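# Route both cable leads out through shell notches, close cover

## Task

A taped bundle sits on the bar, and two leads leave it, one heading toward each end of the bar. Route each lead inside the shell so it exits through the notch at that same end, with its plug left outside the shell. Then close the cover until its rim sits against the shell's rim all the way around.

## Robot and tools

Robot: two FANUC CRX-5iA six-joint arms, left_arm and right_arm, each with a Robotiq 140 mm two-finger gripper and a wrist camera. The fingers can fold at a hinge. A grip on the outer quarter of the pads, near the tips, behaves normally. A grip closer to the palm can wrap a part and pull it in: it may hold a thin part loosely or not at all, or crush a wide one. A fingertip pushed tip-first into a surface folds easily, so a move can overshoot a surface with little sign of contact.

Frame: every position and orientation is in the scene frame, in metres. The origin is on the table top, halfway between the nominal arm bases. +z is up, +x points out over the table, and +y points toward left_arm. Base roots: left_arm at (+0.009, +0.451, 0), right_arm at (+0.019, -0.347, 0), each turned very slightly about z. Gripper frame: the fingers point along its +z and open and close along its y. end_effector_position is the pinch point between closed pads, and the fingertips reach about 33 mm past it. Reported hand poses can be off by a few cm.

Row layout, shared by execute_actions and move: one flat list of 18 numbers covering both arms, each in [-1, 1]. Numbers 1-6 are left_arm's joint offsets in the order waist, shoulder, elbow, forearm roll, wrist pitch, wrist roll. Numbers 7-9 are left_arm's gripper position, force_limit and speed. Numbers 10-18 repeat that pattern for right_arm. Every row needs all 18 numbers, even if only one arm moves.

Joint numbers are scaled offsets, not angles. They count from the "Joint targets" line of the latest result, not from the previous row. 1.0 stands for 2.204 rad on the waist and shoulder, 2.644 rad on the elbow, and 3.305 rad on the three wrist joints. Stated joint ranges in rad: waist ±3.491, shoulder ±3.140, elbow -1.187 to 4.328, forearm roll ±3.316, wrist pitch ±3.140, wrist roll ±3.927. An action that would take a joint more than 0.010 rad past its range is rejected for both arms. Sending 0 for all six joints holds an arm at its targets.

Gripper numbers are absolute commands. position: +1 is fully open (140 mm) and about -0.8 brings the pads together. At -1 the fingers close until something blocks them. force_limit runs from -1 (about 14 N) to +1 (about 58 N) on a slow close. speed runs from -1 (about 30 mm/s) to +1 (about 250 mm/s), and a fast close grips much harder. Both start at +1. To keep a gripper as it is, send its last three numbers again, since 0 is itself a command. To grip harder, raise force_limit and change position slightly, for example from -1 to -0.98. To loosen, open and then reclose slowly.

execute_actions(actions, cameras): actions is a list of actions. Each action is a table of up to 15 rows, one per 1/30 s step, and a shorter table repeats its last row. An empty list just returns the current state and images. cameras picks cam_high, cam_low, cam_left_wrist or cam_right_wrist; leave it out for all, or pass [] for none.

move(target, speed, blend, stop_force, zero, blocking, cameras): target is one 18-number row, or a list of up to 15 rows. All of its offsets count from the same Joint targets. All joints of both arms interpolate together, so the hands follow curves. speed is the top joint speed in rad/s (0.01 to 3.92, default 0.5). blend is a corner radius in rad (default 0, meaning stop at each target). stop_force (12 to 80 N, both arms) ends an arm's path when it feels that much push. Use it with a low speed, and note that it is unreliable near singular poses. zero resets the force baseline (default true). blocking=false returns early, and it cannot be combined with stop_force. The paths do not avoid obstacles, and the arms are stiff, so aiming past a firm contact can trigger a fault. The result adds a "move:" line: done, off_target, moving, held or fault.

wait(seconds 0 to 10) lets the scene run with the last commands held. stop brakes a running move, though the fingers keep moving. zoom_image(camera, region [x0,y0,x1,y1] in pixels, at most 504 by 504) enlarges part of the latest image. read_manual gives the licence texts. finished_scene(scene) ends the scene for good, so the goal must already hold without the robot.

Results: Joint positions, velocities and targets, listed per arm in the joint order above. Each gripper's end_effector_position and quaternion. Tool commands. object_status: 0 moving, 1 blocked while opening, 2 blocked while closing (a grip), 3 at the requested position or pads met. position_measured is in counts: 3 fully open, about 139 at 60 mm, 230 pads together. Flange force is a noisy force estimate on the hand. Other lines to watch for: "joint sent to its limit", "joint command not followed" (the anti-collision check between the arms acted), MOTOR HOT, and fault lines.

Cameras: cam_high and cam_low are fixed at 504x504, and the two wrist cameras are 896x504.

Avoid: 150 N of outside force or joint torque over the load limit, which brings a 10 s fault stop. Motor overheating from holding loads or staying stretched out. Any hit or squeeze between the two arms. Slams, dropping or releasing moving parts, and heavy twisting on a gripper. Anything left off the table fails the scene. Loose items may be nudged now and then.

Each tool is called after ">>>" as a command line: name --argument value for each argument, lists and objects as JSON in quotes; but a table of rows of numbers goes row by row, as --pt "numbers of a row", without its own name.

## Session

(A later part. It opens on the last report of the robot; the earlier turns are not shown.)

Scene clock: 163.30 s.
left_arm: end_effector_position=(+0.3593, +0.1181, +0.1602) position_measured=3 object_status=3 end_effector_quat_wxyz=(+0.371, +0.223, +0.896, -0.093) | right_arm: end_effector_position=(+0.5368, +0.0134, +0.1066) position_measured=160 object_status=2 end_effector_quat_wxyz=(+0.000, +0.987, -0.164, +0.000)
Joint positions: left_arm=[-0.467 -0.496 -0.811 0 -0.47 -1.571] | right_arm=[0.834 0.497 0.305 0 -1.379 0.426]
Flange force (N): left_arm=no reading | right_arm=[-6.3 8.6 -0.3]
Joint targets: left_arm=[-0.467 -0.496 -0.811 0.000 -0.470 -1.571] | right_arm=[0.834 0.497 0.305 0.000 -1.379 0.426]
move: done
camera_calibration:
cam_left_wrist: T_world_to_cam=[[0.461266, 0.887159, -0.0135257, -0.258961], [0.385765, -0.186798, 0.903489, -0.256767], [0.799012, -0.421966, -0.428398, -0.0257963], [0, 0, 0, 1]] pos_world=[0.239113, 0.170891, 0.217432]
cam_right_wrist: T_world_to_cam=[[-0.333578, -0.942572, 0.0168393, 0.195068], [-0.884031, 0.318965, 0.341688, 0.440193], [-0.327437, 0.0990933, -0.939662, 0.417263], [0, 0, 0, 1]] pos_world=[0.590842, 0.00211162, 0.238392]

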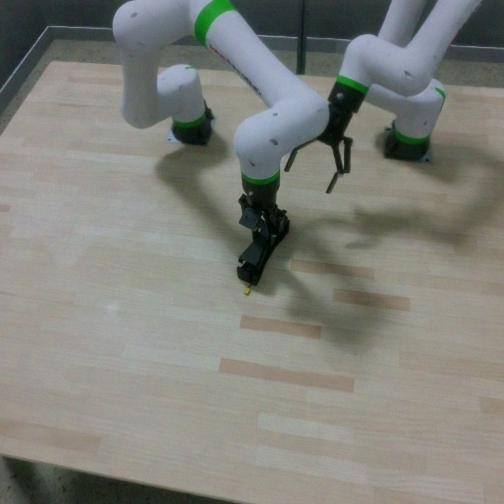

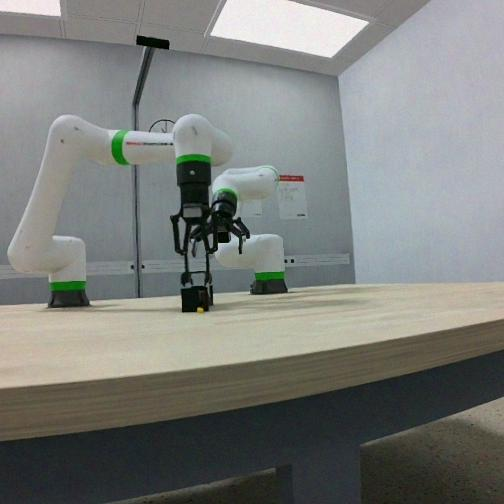

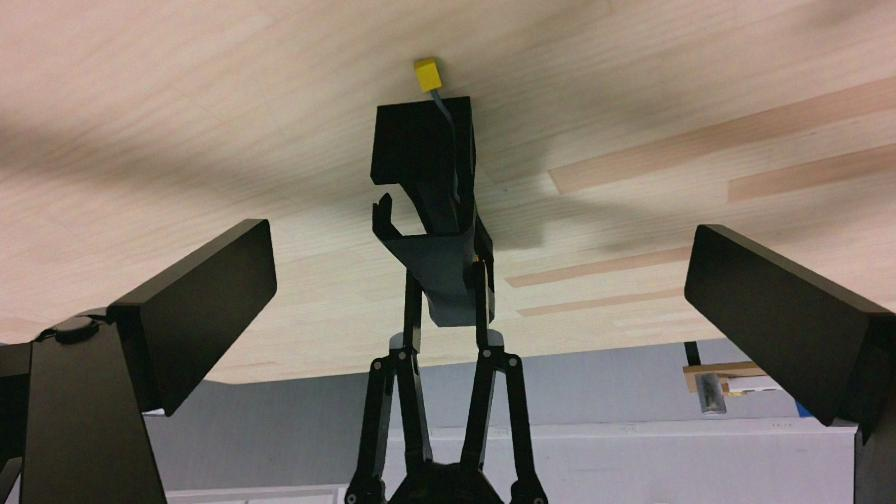

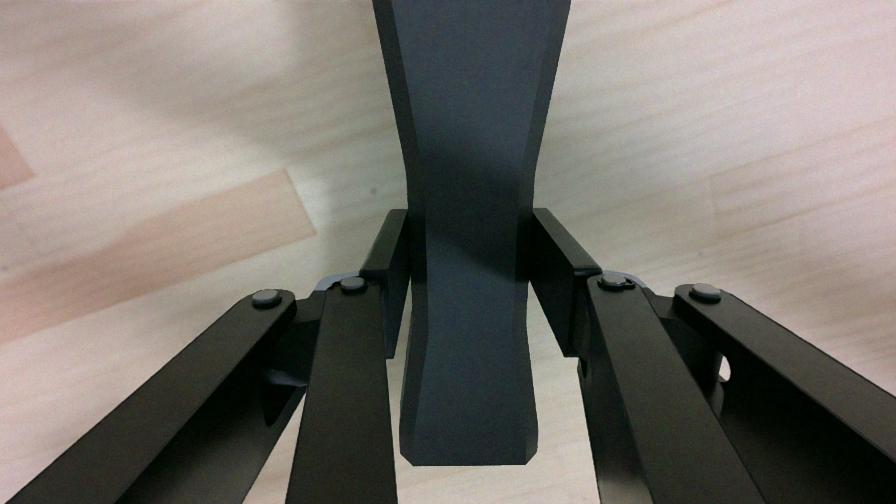

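>>> move --target '[0,0,0,0,0,0,1,-1,0,0,0.0035,-0.0091,0,0.0097,0,-1,-1,-1]' --speed 0.03 --stop_force 12

>>> zoom_image --camera "cam_left_wrist" --region '[350, 140, 510, 300]'

>>> zoom_image --camera "cam_low" --region '[170, 260, 240, 320]'

>>> zoom_image --camera "cam_high" --region '[225, 230, 285, 300]'

Scene clock: 167.20 s.
left_arm: end_effector_position=(+0.3593, +0.1181, +0.1602) position_measured=3 object_status=3 end_effector_quat_wxyz=(+0.371, +0.223, +0.896, -0.093) | right_arm: end_effector_position=(+0.5369, +0.0134, +0.0917) position_measured=160 object_status=2 end_effector_quat_wxyz=(+0.000, +0.987, -0.164, +0.000)
Joint positions: left_arm=[-0.467 -0.496 -0.811 0 -0.47 -1.571] | right_arm=[0.834 0.505 0.281 0 -1.347 0.426]
Flange force (N): left_arm=no reading | right_arm=[-6.1 7.8 -0.8]
Joint targets: left_arm=[-0.467 -0.496 -0.811 0.000 -0.470 -1.571] | right_arm=[0.834 0.505 0.281 0.000 -1.347 0.426]
move: done
camera_calibration:
cam_left_wrist: T_world_to_cam=[[0.461266, 0.887159, -0.0135257, -0.258961], [0.385765, -0.186798, 0.903489, -0.256767], [0.799012, -0.421966, -0.428398, -0.0257963], [0, 0, 0, 1]] pos_world=[0.239113, 0.170891, 0.217432]
cam_right_wrist: T_world_to_cam=[[-0.33355, -0.942587, 0.0165561, 0.195366], [-0.884111, 0.318857, 0.341583, 0.445355], [-0.32725, 0.0992974, -0.939706, 0.403161], [0, 0, 0, 1]] pos_world=[0.590842, 0.00211194, 0.223492]

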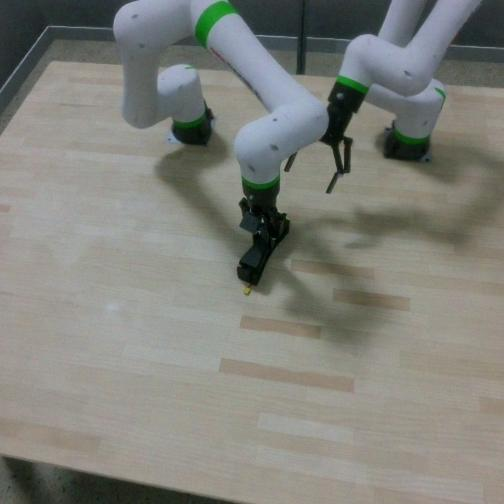

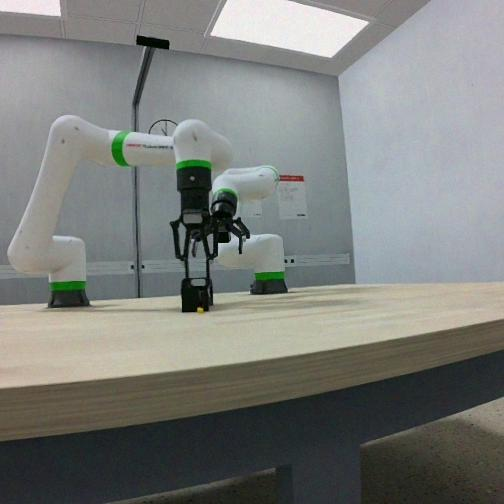

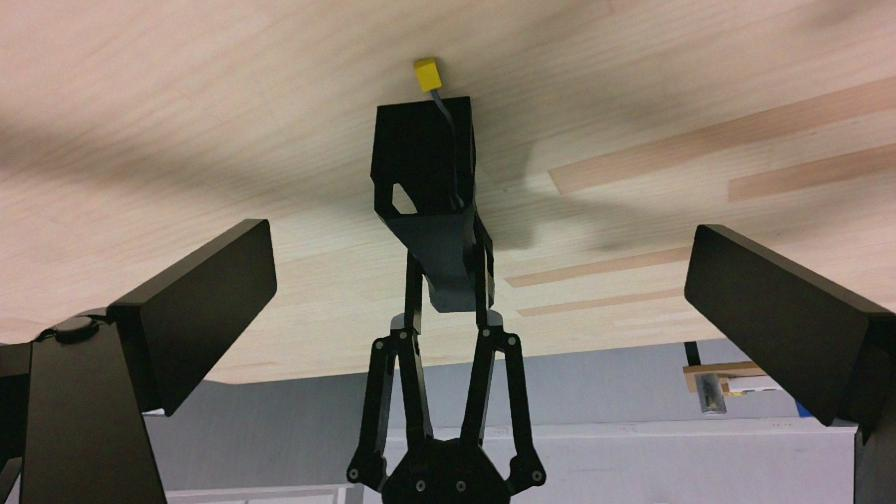

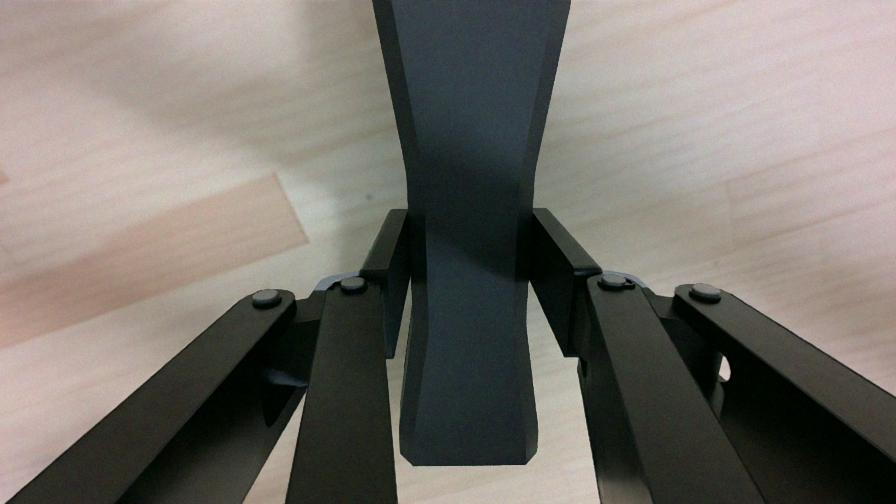

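Scaled by 3.150 from the camera's 896x504 image, which has a finer 1280x720 frame.

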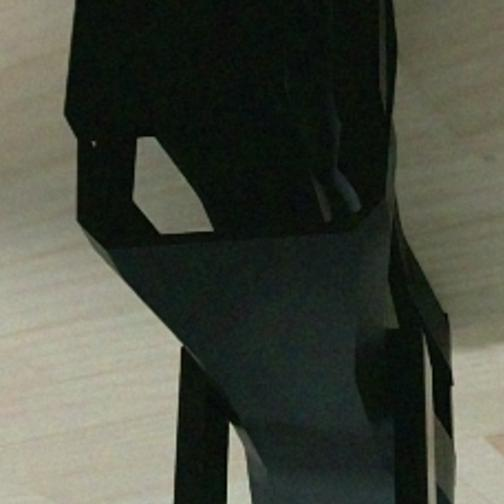

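Scaled by 7.200 from the camera's 504x504 image, which has a finer 720x720 frame.

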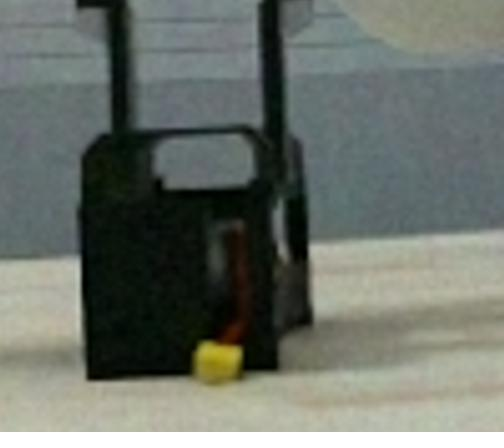

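Scaled by 7.200 from the camera's 504x504 image, which has a finer 720x720 frame.

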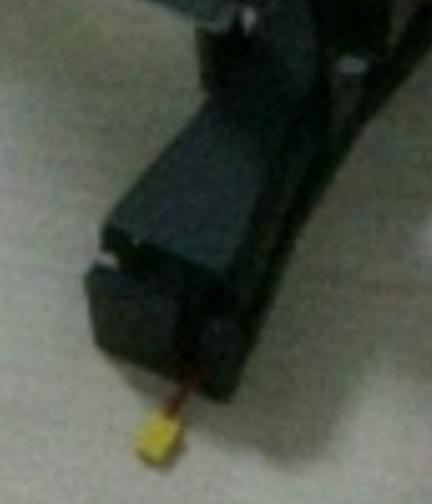

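>>> move --target '[0,0,0,0,0,0,1,-1,0,0.0005,0.0013,0.0018,0,-0.0005,0,-1,-1,-1]' --speed 0.03 --cameras '["cam_low","cam_left_wrist"]'

>>> zoom_image --camera "cam_low" --region '[170, 260, 240, 320]'

>>> zoom_image --camera "cam_left_wrist" --region '[360, 150, 480, 270]'

Scene clock: 171.10 s.
left_arm: end_effector_position=(+0.3593, +0.1181, +0.1602) position_measured=3 object_status=3 end_effector_quat_wxyz=(+0.371, +0.223, +0.896, -0.093) | right_arm: end_effector_position=(+0.5374, +0.0149, +0.0919) position_measured=160 object_status=2 end_effector_quat_wxyz=(+0.000, +0.987, -0.163, +0.000)
Joint positions: left_arm=[-0.467 -0.496 -0.811 0 -0.47 -1.571] | right_arm=[0.835 0.508 0.286 0 -1.349 0.426]
Flange force (N): left_arm=no reading | right_arm=[-6.1 7.9 -1.0]
Joint targets: left_arm=[-0.467 -0.496 -0.811 0.000 -0.470 -1.571] | right_arm=[0.835 0.508 0.286 0.000 -1.349 0.426]
move: done
camera_calibration:
cam_left_wrist: T_world_to_cam=[[0.461266, 0.887159, -0.0135257, -0.258961], [0.385765, -0.186798, 0.903489, -0.256767], [0.799012, -0.421966, -0.428398, -0.0257963], [0, 0, 0, 1]] pos_world=[0.239113, 0.170891, 0.217432]
Images, in order (width x height): cam_low 504x504, cam_left_wrist 896x504.

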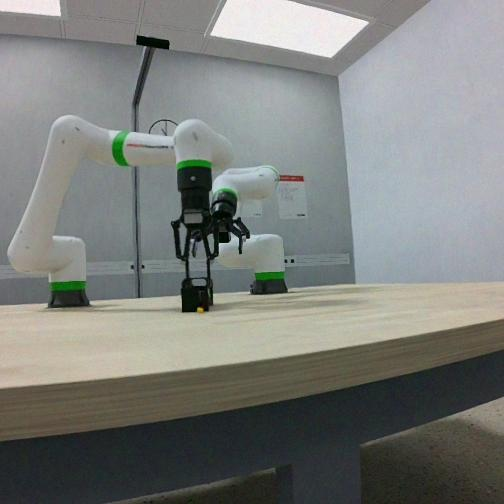

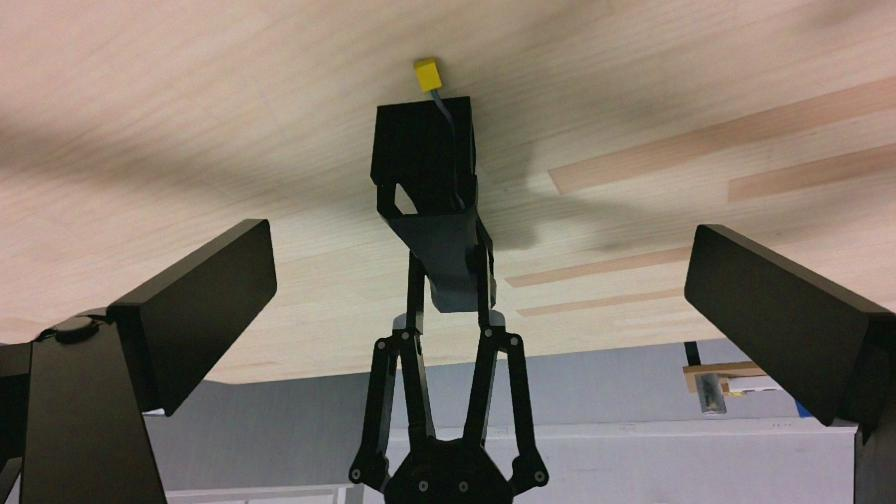

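Scaled by 7.200 from the camera's 504x504 image, which has a finer 720x720 frame.

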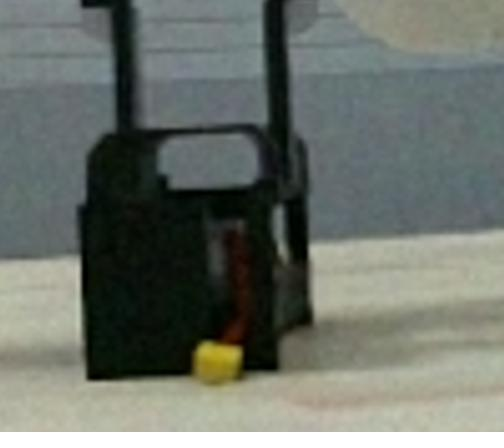

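Scaled by 4.200 from the camera's 896x504 image, which has a finer 1280x720 frame.

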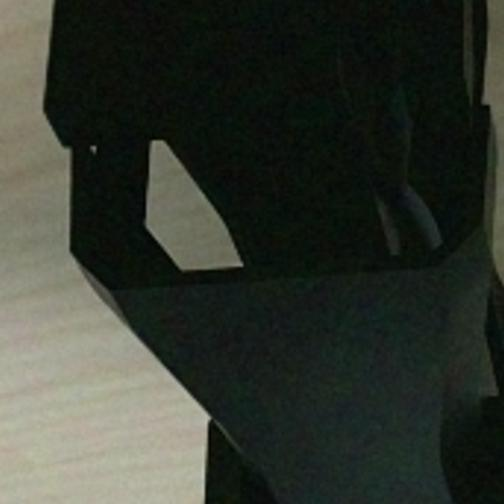

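>>> move --target '[0,0,0,0,0,0,1,-1,0,0,0.0086,-0.0166,0,0.019,0,-1,-1,-1]' --speed 0.02 --stop_force 12

>>> zoom_image --camera "cam_low" --region '[170, 260, 240, 320]'

>>> zoom_image --camera "cam_left_wrist" --region '[360, 140, 520, 300]'

>>> zoom_image --camera "cam_high" --region '[225, 220, 295, 300]'

Scene clock: 175.20 s.
left_arm: end_effector_position=(+0.3593, +0.1181, +0.1602) position_measured=3 object_status=3 end_effector_quat_wxyz=(+0.371, +0.223, +0.896, -0.093) | right_arm: end_effector_position=(+0.5374, +0.0150, +0.0664) position_measured=160 object_status=2 end_effector_quat_wxyz=(+0.000, +0.987, -0.163, +0.000)
Joint positions: left_arm=[-0.467 -0.496 -0.811 0 -0.47 -1.571] | right_arm=[0.835 0.524 0.248 0 -1.295 0.426]
Flange force (N): left_arm=no reading | right_arm=[-8.5 9.7 -19.8]
Joint targets: left_arm=[-0.467 -0.496 -0.811 0.000 -0.470 -1.571] | right_arm=[0.835 0.524 0.248 0.000 -1.295 0.426]
move: contact (right_arm)
camera_calibration:
cam_left_wrist: T_world_to_cam=[[0.461266, 0.887159, -0.0135257, -0.258961], [0.385765, -0.186798, 0.903489, -0.256767], [0.799012, -0.421966, -0.428398, -0.0257963], [0, 0, 0, 1]] pos_world=[0.239113, 0.170891, 0.217432]
cam_right_wrist: T_world_to_cam=[[-0.33258, -0.942935, 0.0162487, 0.19695], [-0.884523, 0.317861, 0.341443, 0.454206], [-0.327124, 0.0991848, -0.939762, 0.379328], [0, 0, 0, 1]] pos_world=[0.591344, 0.00371271, 0.198192]

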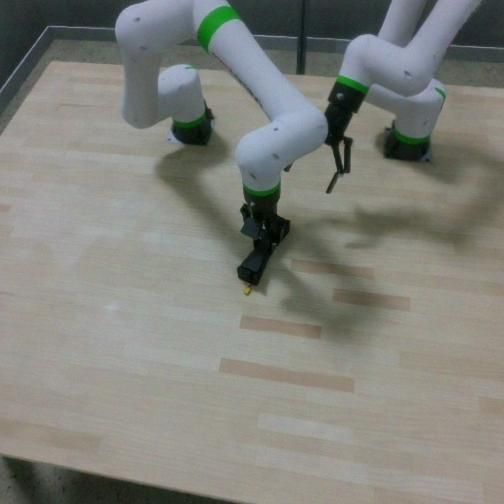

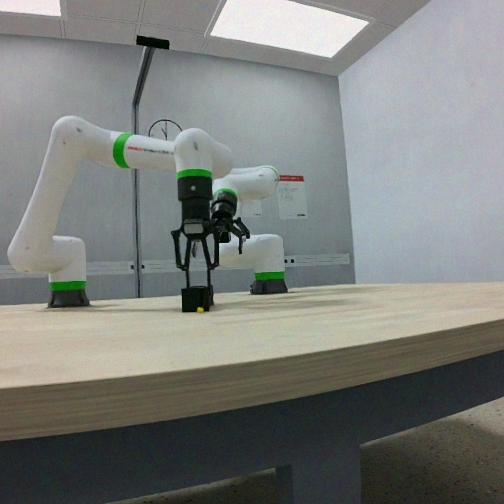

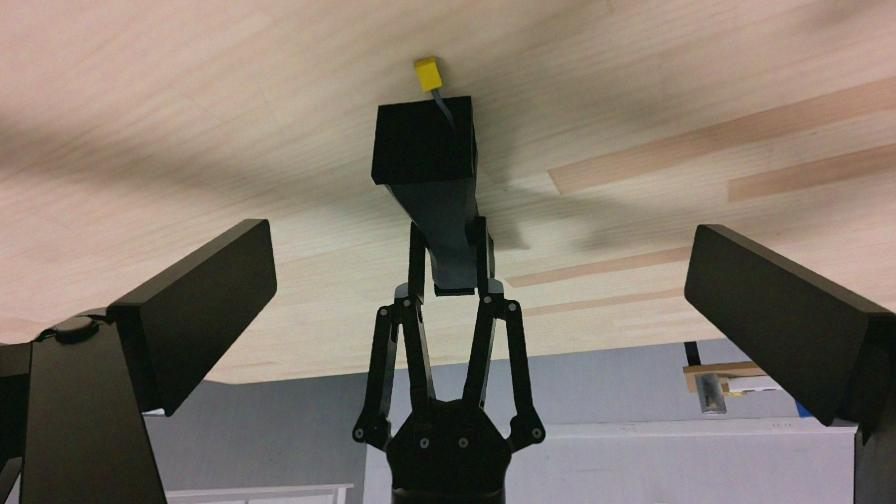

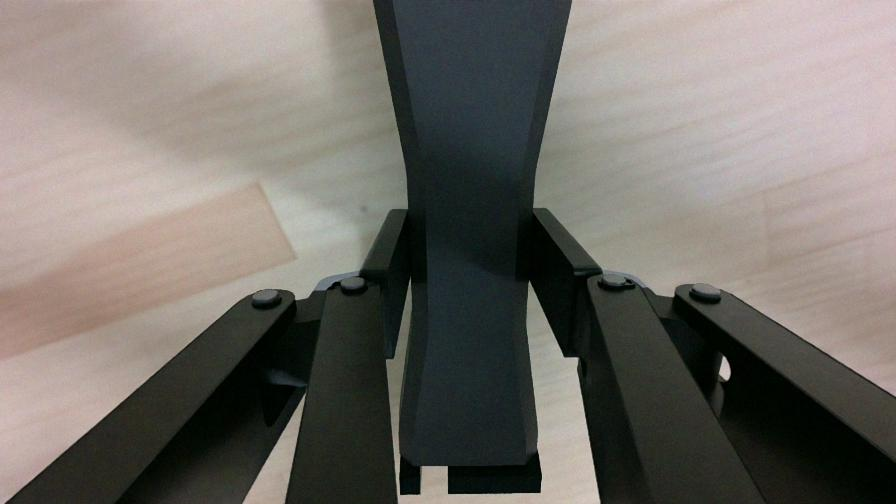

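Scaled by 7.200 from the camera's 504x504 image, which has a finer 720x720 frame.

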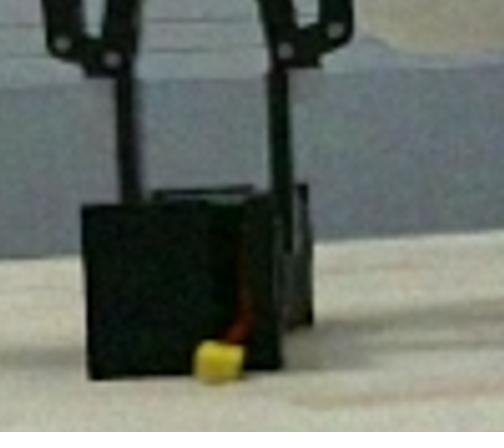

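Scaled by 3.150 from the camera's 896x504 image, which has a finer 1280x720 frame.

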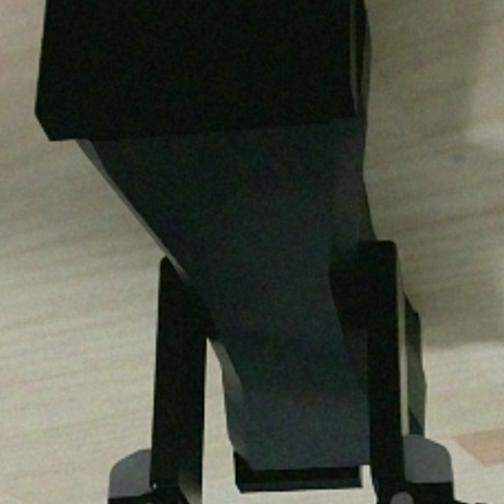

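Scaled by 6.300 from the camera's 504x504 image, which has a finer 720x720 frame.

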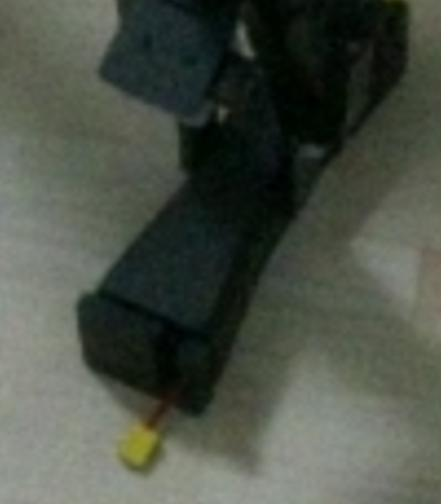

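>>> zoom_image --camera "cam_low" --region '[176, 278, 220, 318]'

>>> zoom_image --camera "cam_left_wrist" --region '[430, 90, 510, 300]'

>>> zoom_image --camera "cam_right_wrist" --region '[380, 380, 560, 504]'

Scaled by 11.455 from the camera's 504x504 image, which has a finer 720x720 frame.

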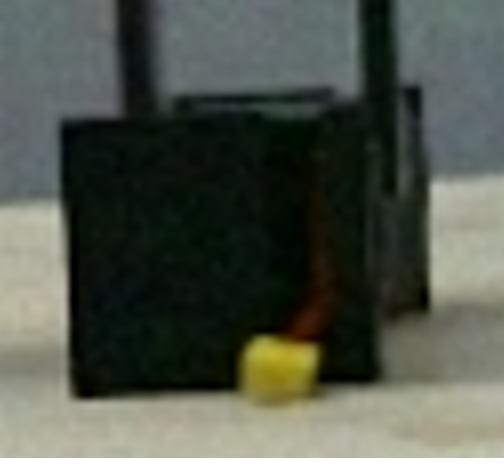

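Scaled by 2.400 from the camera's 896x504 image, which has a finer 1280x720 frame.

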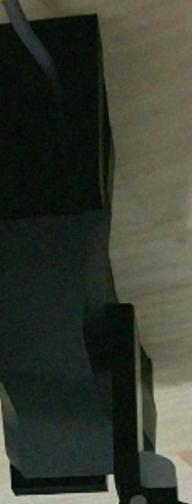

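Scaled by 2.800 from the camera's 896x504 image, which has a finer 1280x720 frame.

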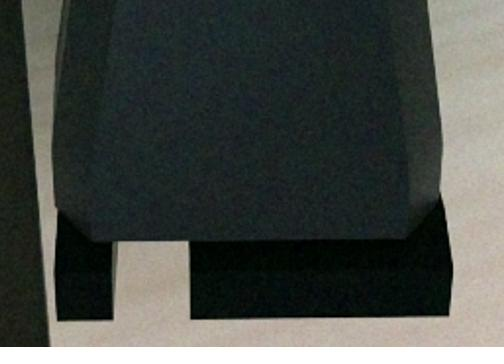

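>>> move --pt "0.3707 0.3562 0.2765 -0.2632 0.3613 -0.2811 1 -1 0 0 0 0 0 0 0 -1 -1 -1" --pt "0.2453 0.7125 0.5527 -0.525 0.7228 -0.6121 1 -1 0 0 0 0 0 0 0 -1 -1 -1" --speed 0.9 --blend '[0.2,0]'

Scene clock: 196.27 s.
left_arm: end_effector_position=(+0.5903, +0.1723, +0.0868) position_measured=3 object_status=3 end_effector_quat_wxyz=(+0.576, +0.410, -0.576, +0.411) | right_arm: end_effector_position=(+0.5374, +0.0150, +0.0664) position_measured=160 object_status=2 end_effector_quat_wxyz=(+0.000, +0.987, -0.163, +0.000)
Joint positions: left_arm=[0.074 1.074 0.65 -1.735 1.92 -3.594] | right_arm=[0.835 0.524 0.248 0 -1.295 0.426]
Flange force (N): left_arm=[4.7 6.6 4.7] | right_arm=[-8.5 9.6 -20.4]
Joint targets: left_arm=[0.074 1.074 0.650 -1.735 1.920 -3.595] | right_arm=[0.835 0.524 0.248 0.000 -1.295 0.426]
move: done
camera_calibration:
cam_left_wrist: T_world_to_cam=[[-0.946482, 0.322371, 0.0157951, 0.511153], [0.0939925, 0.322118, -0.942022, -0.0247095], [-0.308768, -0.890122, -0.33518, 0.507605], [0, 0, 0, 1]] pos_world=[0.642852, 0.295009, 0.138788]
cam_right_wrist: T_world_to_cam=[[-0.33258, -0.942935, 0.0162487, 0.19695], [-0.884523, 0.317861, 0.341443, 0.454206], [-0.327124, 0.0991848, -0.939762, 0.379328], [0, 0, 0, 1]] pos_world=[0.591344, 0.00371271, 0.198192]

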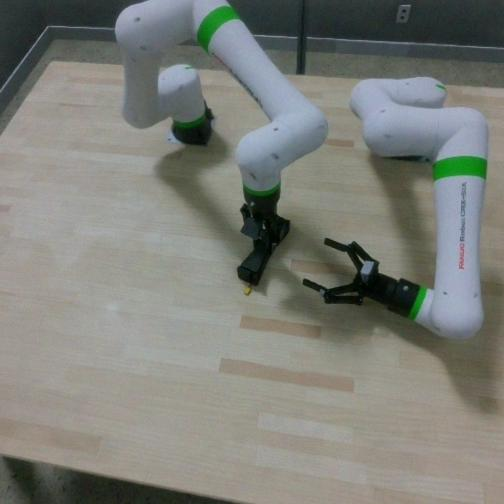

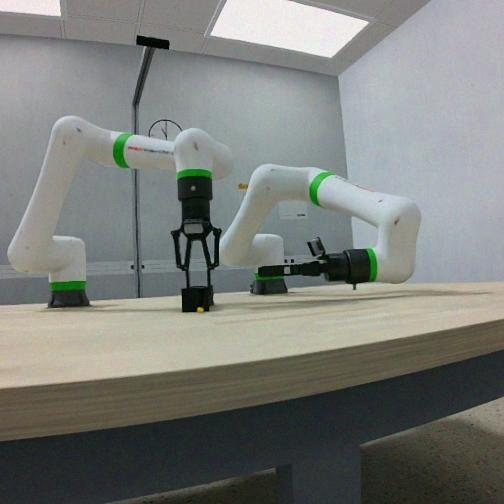

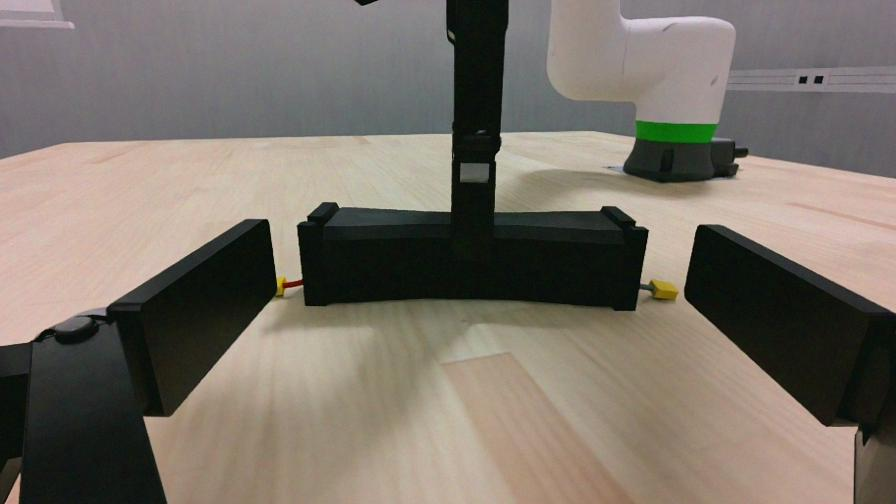

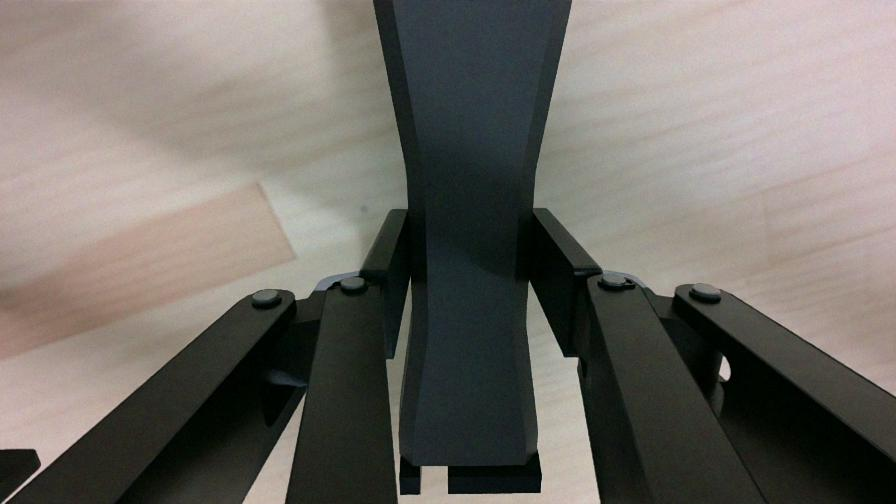

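Superb side view. Zoom in.

>>> zoom_image --camera "cam_left_wrist" --region '[290, 190, 480, 320]'

>>> zoom_image --camera "cam_left_wrist" --region '[470, 190, 660, 320]'

>>> zoom_image --camera "cam_left_wrist" --region '[265, 180, 685, 330]'

Scaled by 2.653 from the camera's 896x504 image, which has a finer 1280x720 frame.

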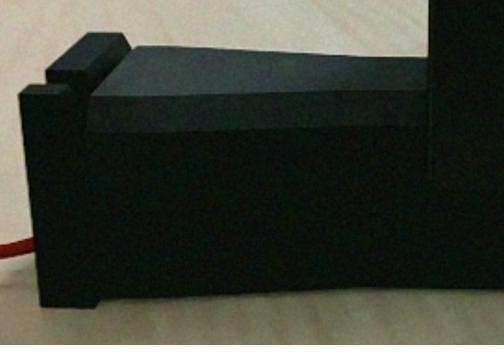

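Scaled by 2.653 from the camera's 896x504 image, which has a finer 1280x720 frame.

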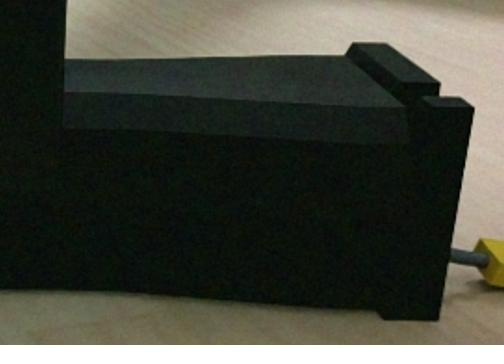

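Scaled by 1.200 from the camera's 896x504 image, which has a finer 1280x720 frame.

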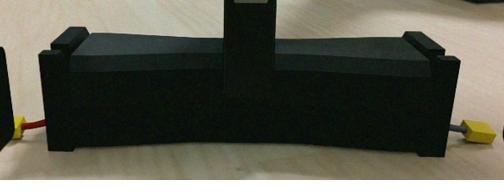

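>>> zoom_image --camera "cam_left_wrist" --region '[295, 195, 375, 315]'

>>> zoom_image --camera "cam_left_wrist" --region '[590, 195, 660, 320]'

>>> zoom_image --camera "cam_left_wrist" --region '[420, 200, 520, 310]'

Scaled by 4.200 from the camera's 896x504 image, which has a finer 1280x720 frame.

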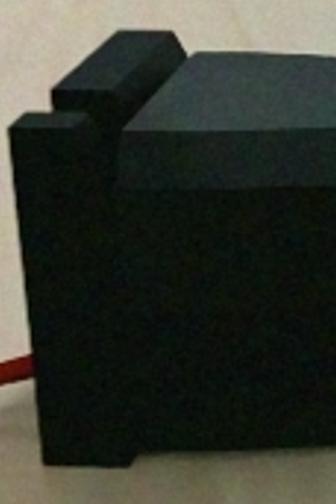

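Scaled by 4.032 from the camera's 896x504 image, which has a finer 1280x720 frame.

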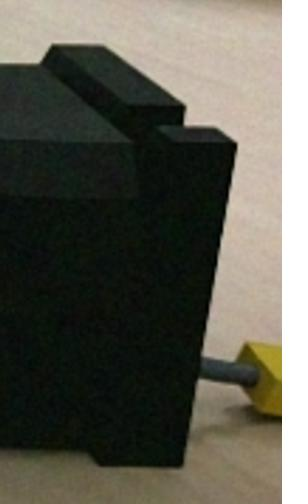

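Scaled by 4.582 from the camera's 896x504 image, which has a finer 1280x720 frame.

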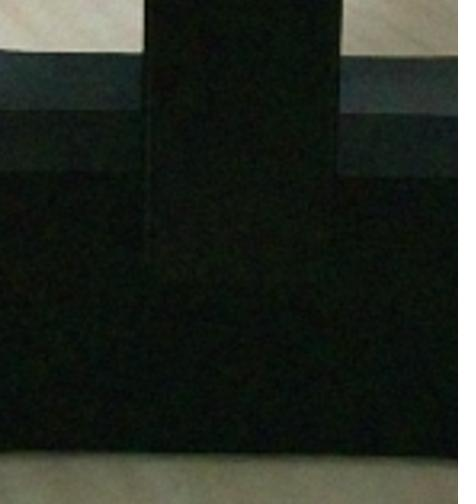

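>>> move --target '[0,0,0,0,0,0,1,-1,0,0,0.0017,-0.0024,0,0.0033,0,-1,-1,-1]' --speed 0.01 --stop_force 14 --cameras '["cam_left_wrist"]'

>>> zoom_image --camera "cam_left_wrist" --region '[290, 190, 480, 320]'

Scene clock: 201.60 s.
left_arm: end_effector_position=(+0.5902, +0.1723, +0.0867) position_measured=3 object_status=3 end_effector_quat_wxyz=(+0.576, +0.410, -0.576, +0.411) | right_arm: end_effector_position=(+0.5376, +0.0151, +0.0642) position_measured=160 object_status=2 end_effector_quat_wxyz=(+0.000, +0.987, -0.163, +0.000)
Joint positions: left_arm=[0.074 1.074 0.65 -1.735 1.92 -3.595] | right_arm=[0.835 0.526 0.245 0 -1.29 0.426]
Flange force (N): left_arm=[6.6 7.5 5.0] | right_arm=[-4.6 6.9 -34.2]
Joint targets: left_arm=[0.074 1.074 0.650 -1.735 1.920 -3.595] | right_arm=[0.835 0.525 0.245 0.000 -1.290 0.426]
move: contact (right_arm)
camera_calibration:
cam_left_wrist: T_world_to_cam=[[-0.946461, 0.322424, 0.0159165, 0.511109], [0.0938993, 0.32214, -0.942024, -0.0247497], [-0.308859, -0.890095, -0.335168, 0.50762], [0, 0, 0, 1]] pos_world=[0.642851, 0.295009, 0.138688]
Images, in order (width x height): cam_left_wrist 896x504.

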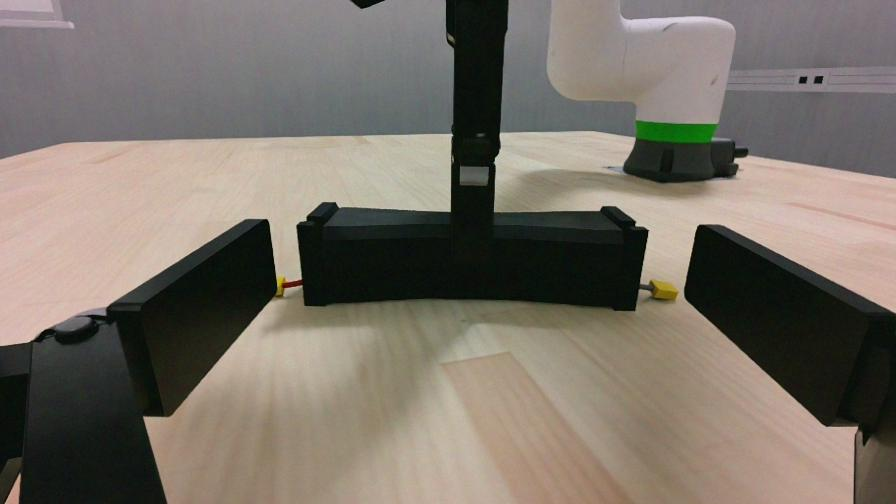

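Scaled by 2.653 from the camera's 896x504 image, which has a finer 1280x720 frame.

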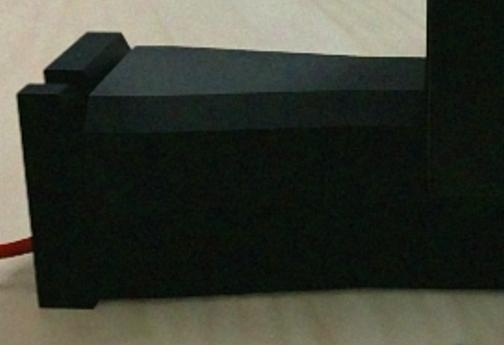

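>>> move --target '[0,0,0,0,0,0,1,-1,0,0,0,0,0,0,0,0.1,-1,-1]' --cameras '["cam_left_wrist","cam_right_wrist"]'

>>> zoom_image --camera "cam_left_wrist" --region '[290, 190, 480, 320]'

>>> zoom_image --camera "cam_left_wrist" --region '[470, 190, 660, 320]'

Scene clock: 206.37 s.
left_arm: end_effector_position=(+0.5902, +0.1723, +0.0867) position_measured=3 object_status=3 end_effector_quat_wxyz=(+0.576, +0.410, -0.576, +0.411) | right_arm: end_effector_position=(+0.5376, +0.0151, +0.0642) position_measured=117 object_status=0 end_effector_quat_wxyz=(+0.000, +0.987, -0.163, +0.000)
Joint positions: left_arm=[0.074 1.074 0.65 -1.735 1.92 -3.595] | right_arm=[0.835 0.525 0.245 0 -1.29 0.426]
Flange force (N): left_arm=[6.4 7.6 5.2] | right_arm=[-6.5 8.4 -2.0]
Joint targets: left_arm=[0.074 1.074 0.650 -1.735 1.920 -3.595] | right_arm=[0.835 0.525 0.245 0.000 -1.290 0.426]
move: done
camera_calibration:
cam_left_wrist: T_world_to_cam=[[-0.946461, 0.322424, 0.0159165, 0.511109], [0.0938993, 0.32214, -0.942024, -0.0247497], [-0.308859, -0.890095, -0.335168, 0.50762], [0, 0, 0, 1]] pos_world=[0.642851, 0.295009, 0.138688]
cam_right_wrist: T_world_to_cam=[[-0.332563, -0.942946, 0.0159344, 0.197164], [-0.884631, 0.317763, 0.341254, 0.455082], [-0.326848, 0.0993925, -0.939836, 0.377227], [0, 0, 0, 1]] pos_world=[0.591445, 0.00381302, 0.196092]
Images, in order (width x height): cam_left_wrist 896x504, cam_right_wrist 896x504.

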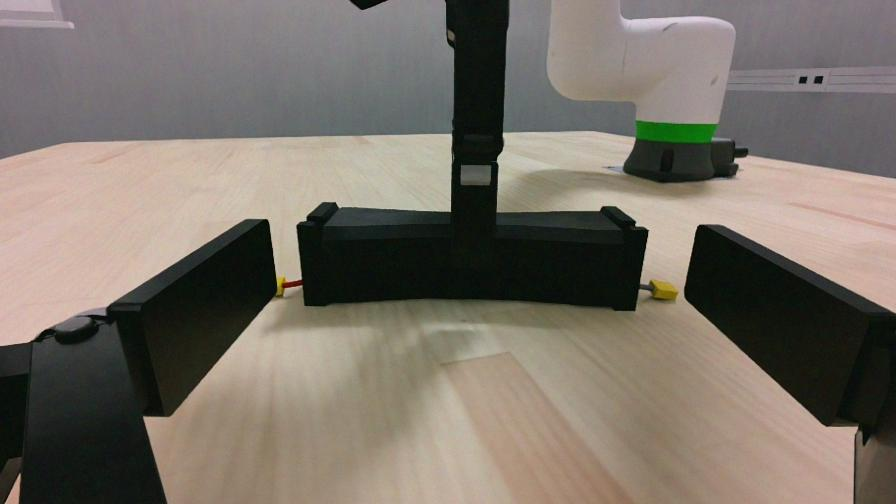

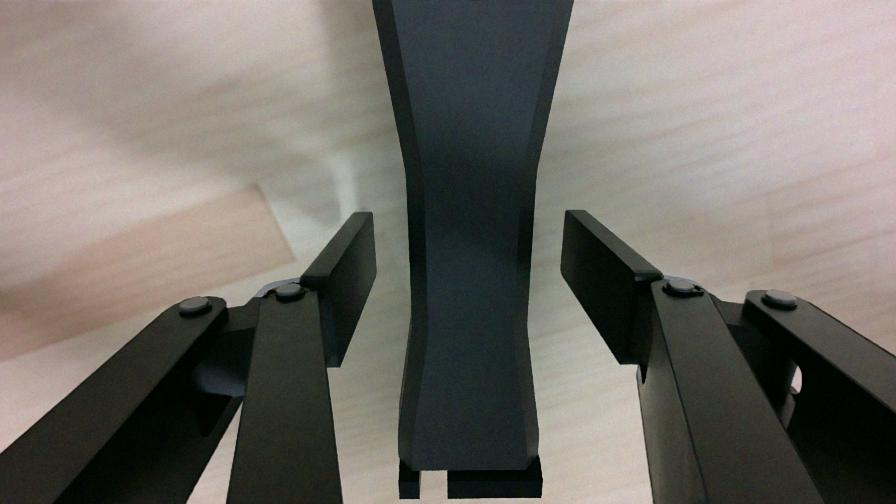

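Scaled by 2.653 from the camera's 896x504 image, which has a finer 1280x720 frame.

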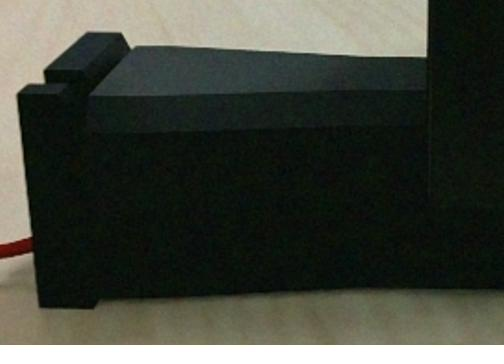

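Scaled by 2.653 from the camera's 896x504 image, which has a finer 1280x720 frame.

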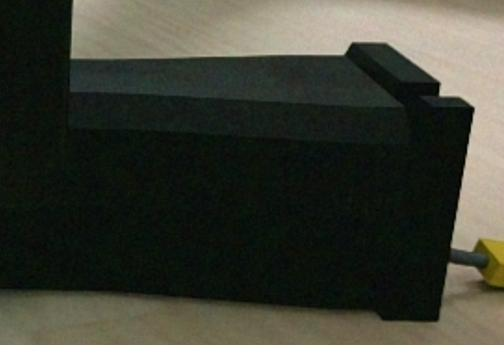

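>>> move --target '[0,0,0,0,0,0,1,-1,0,0,-0.0196,0.0616,0,-0.0626,0,0.1,-1,-1]' --speed 0.15

>>> zoom_image --camera "cam_right_wrist" --region '[360, 0, 580, 250]'

>>> zoom_image --camera "cam_right_wrist" --region '[360, 230, 580, 470]'

>>> zoom_image --camera "cam_low" --region '[170, 270, 230, 320]'

>>> zoom_image --camera "cam_left_wrist" --region '[290, 190, 660, 320]'

Scene clock: 209.30 s.
left_arm: end_effector_position=(+0.5902, +0.1723, +0.0867) position_measured=3 object_status=3 end_effector_quat_wxyz=(+0.576, +0.410, -0.576, +0.411) | right_arm: end_effector_position=(+0.5374, +0.0150, +0.1599) position_measured=117 object_status=3 end_effector_quat_wxyz=(+0.000, +0.987, -0.163, +0.000)
Joint positions: left_arm=[0.074 1.074 0.65 -1.735 1.92 -3.595] | right_arm=[0.835 0.482 0.408 0 -1.497 0.426]
Flange force (N): left_arm=[5.6 7.0 5.0] | right_arm=[-6.2 8.4 0.1]
Joint targets: left_arm=[0.074 1.074 0.650 -1.735 1.920 -3.595] | right_arm=[0.835 0.482 0.408 0.000 -1.497 0.426]
move: done
camera_calibration:
cam_left_wrist: T_world_to_cam=[[-0.946461, 0.322424, 0.0159165, 0.511109], [0.0938993, 0.32214, -0.942024, -0.0247497], [-0.308859, -0.890095, -0.335168, 0.50762], [0, 0, 0, 1]] pos_world=[0.642851, 0.295009, 0.138688]
cam_right_wrist: T_world_to_cam=[[-0.332482, -0.942963, 0.0166202, 0.195391], [-0.884446, 0.317871, 0.341635, 0.422236], [-0.327432, 0.0988878, -0.939686, 0.46738], [0, 0, 0, 1]] pos_world=[0.591444, 0.00381238, 0.291692]

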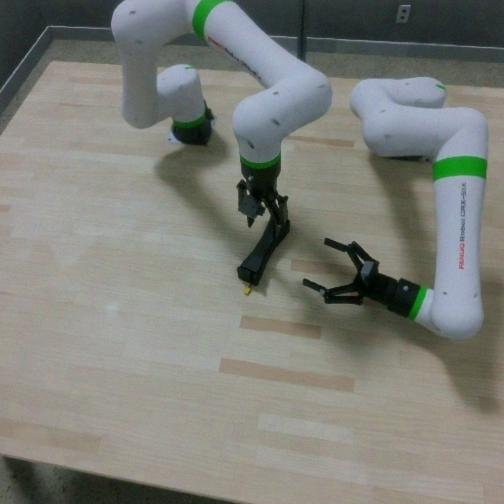

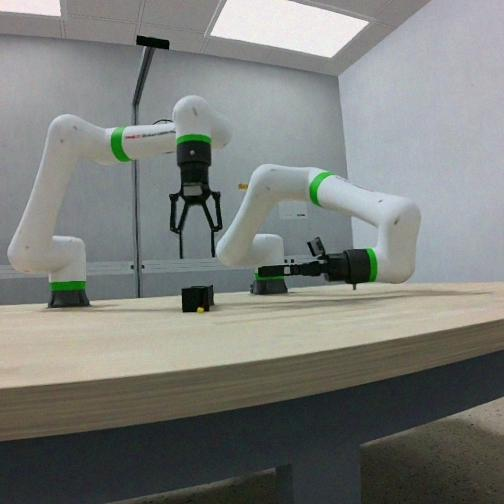

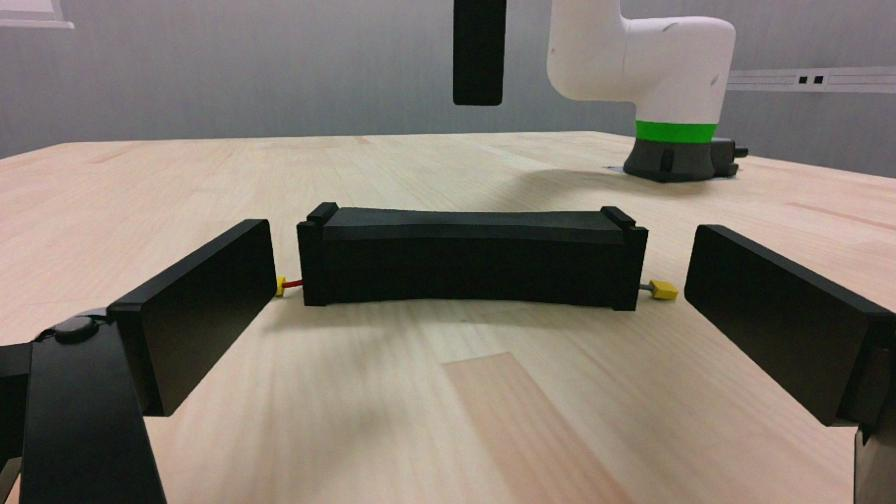

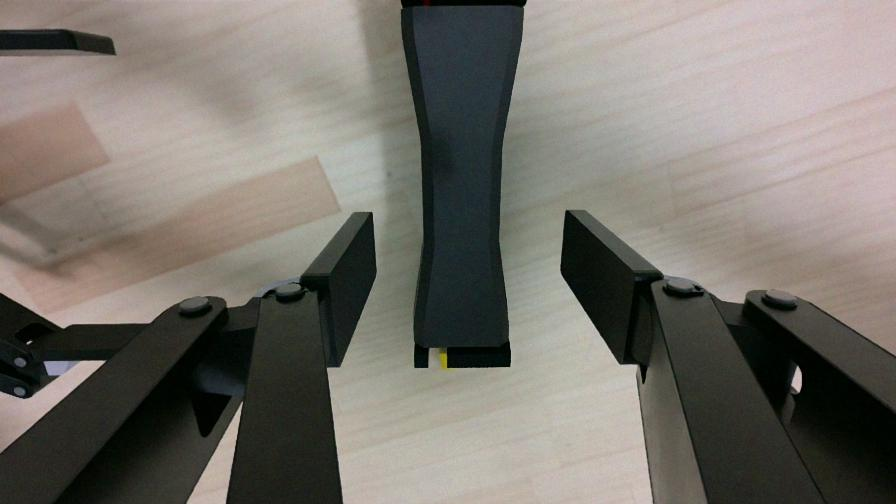

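Scaled by 2.016 from the camera's 896x504 image, which has a finer 1280x720 frame.

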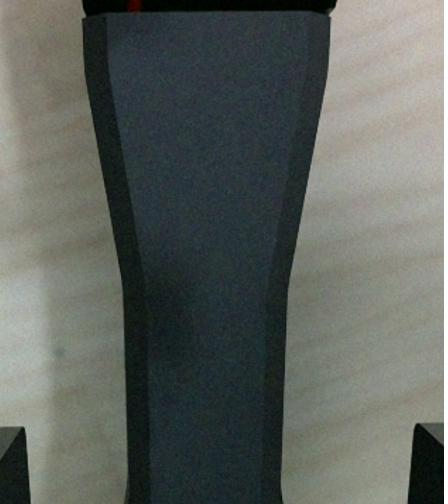

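Scaled by 2.100 from the camera's 896x504 image, which has a finer 1280x720 frame.

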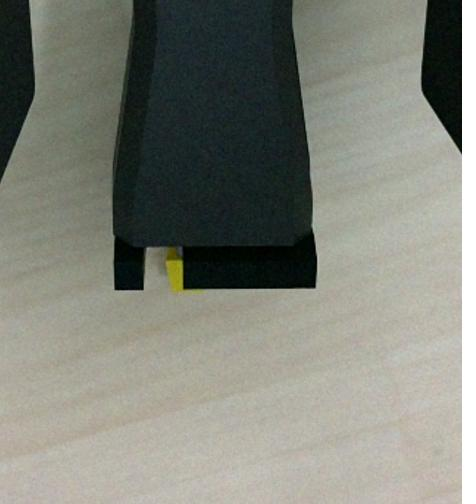

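Scaled by 8.400 from the camera's 504x504 image, which has a finer 720x720 frame.

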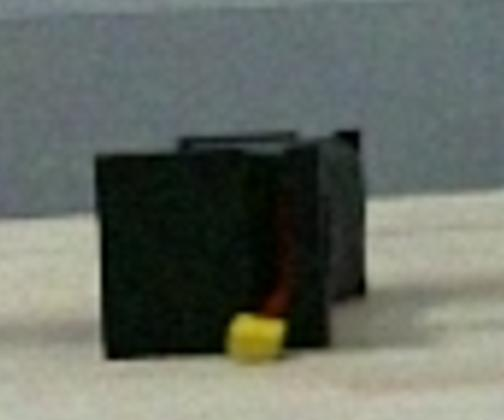

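Scaled by 1.362 from the camera's 896x504 image, which has a finer 1280x720 frame.

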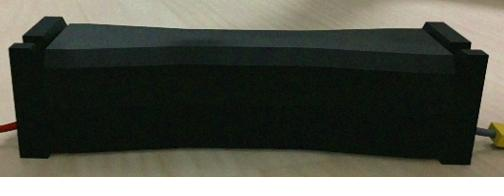

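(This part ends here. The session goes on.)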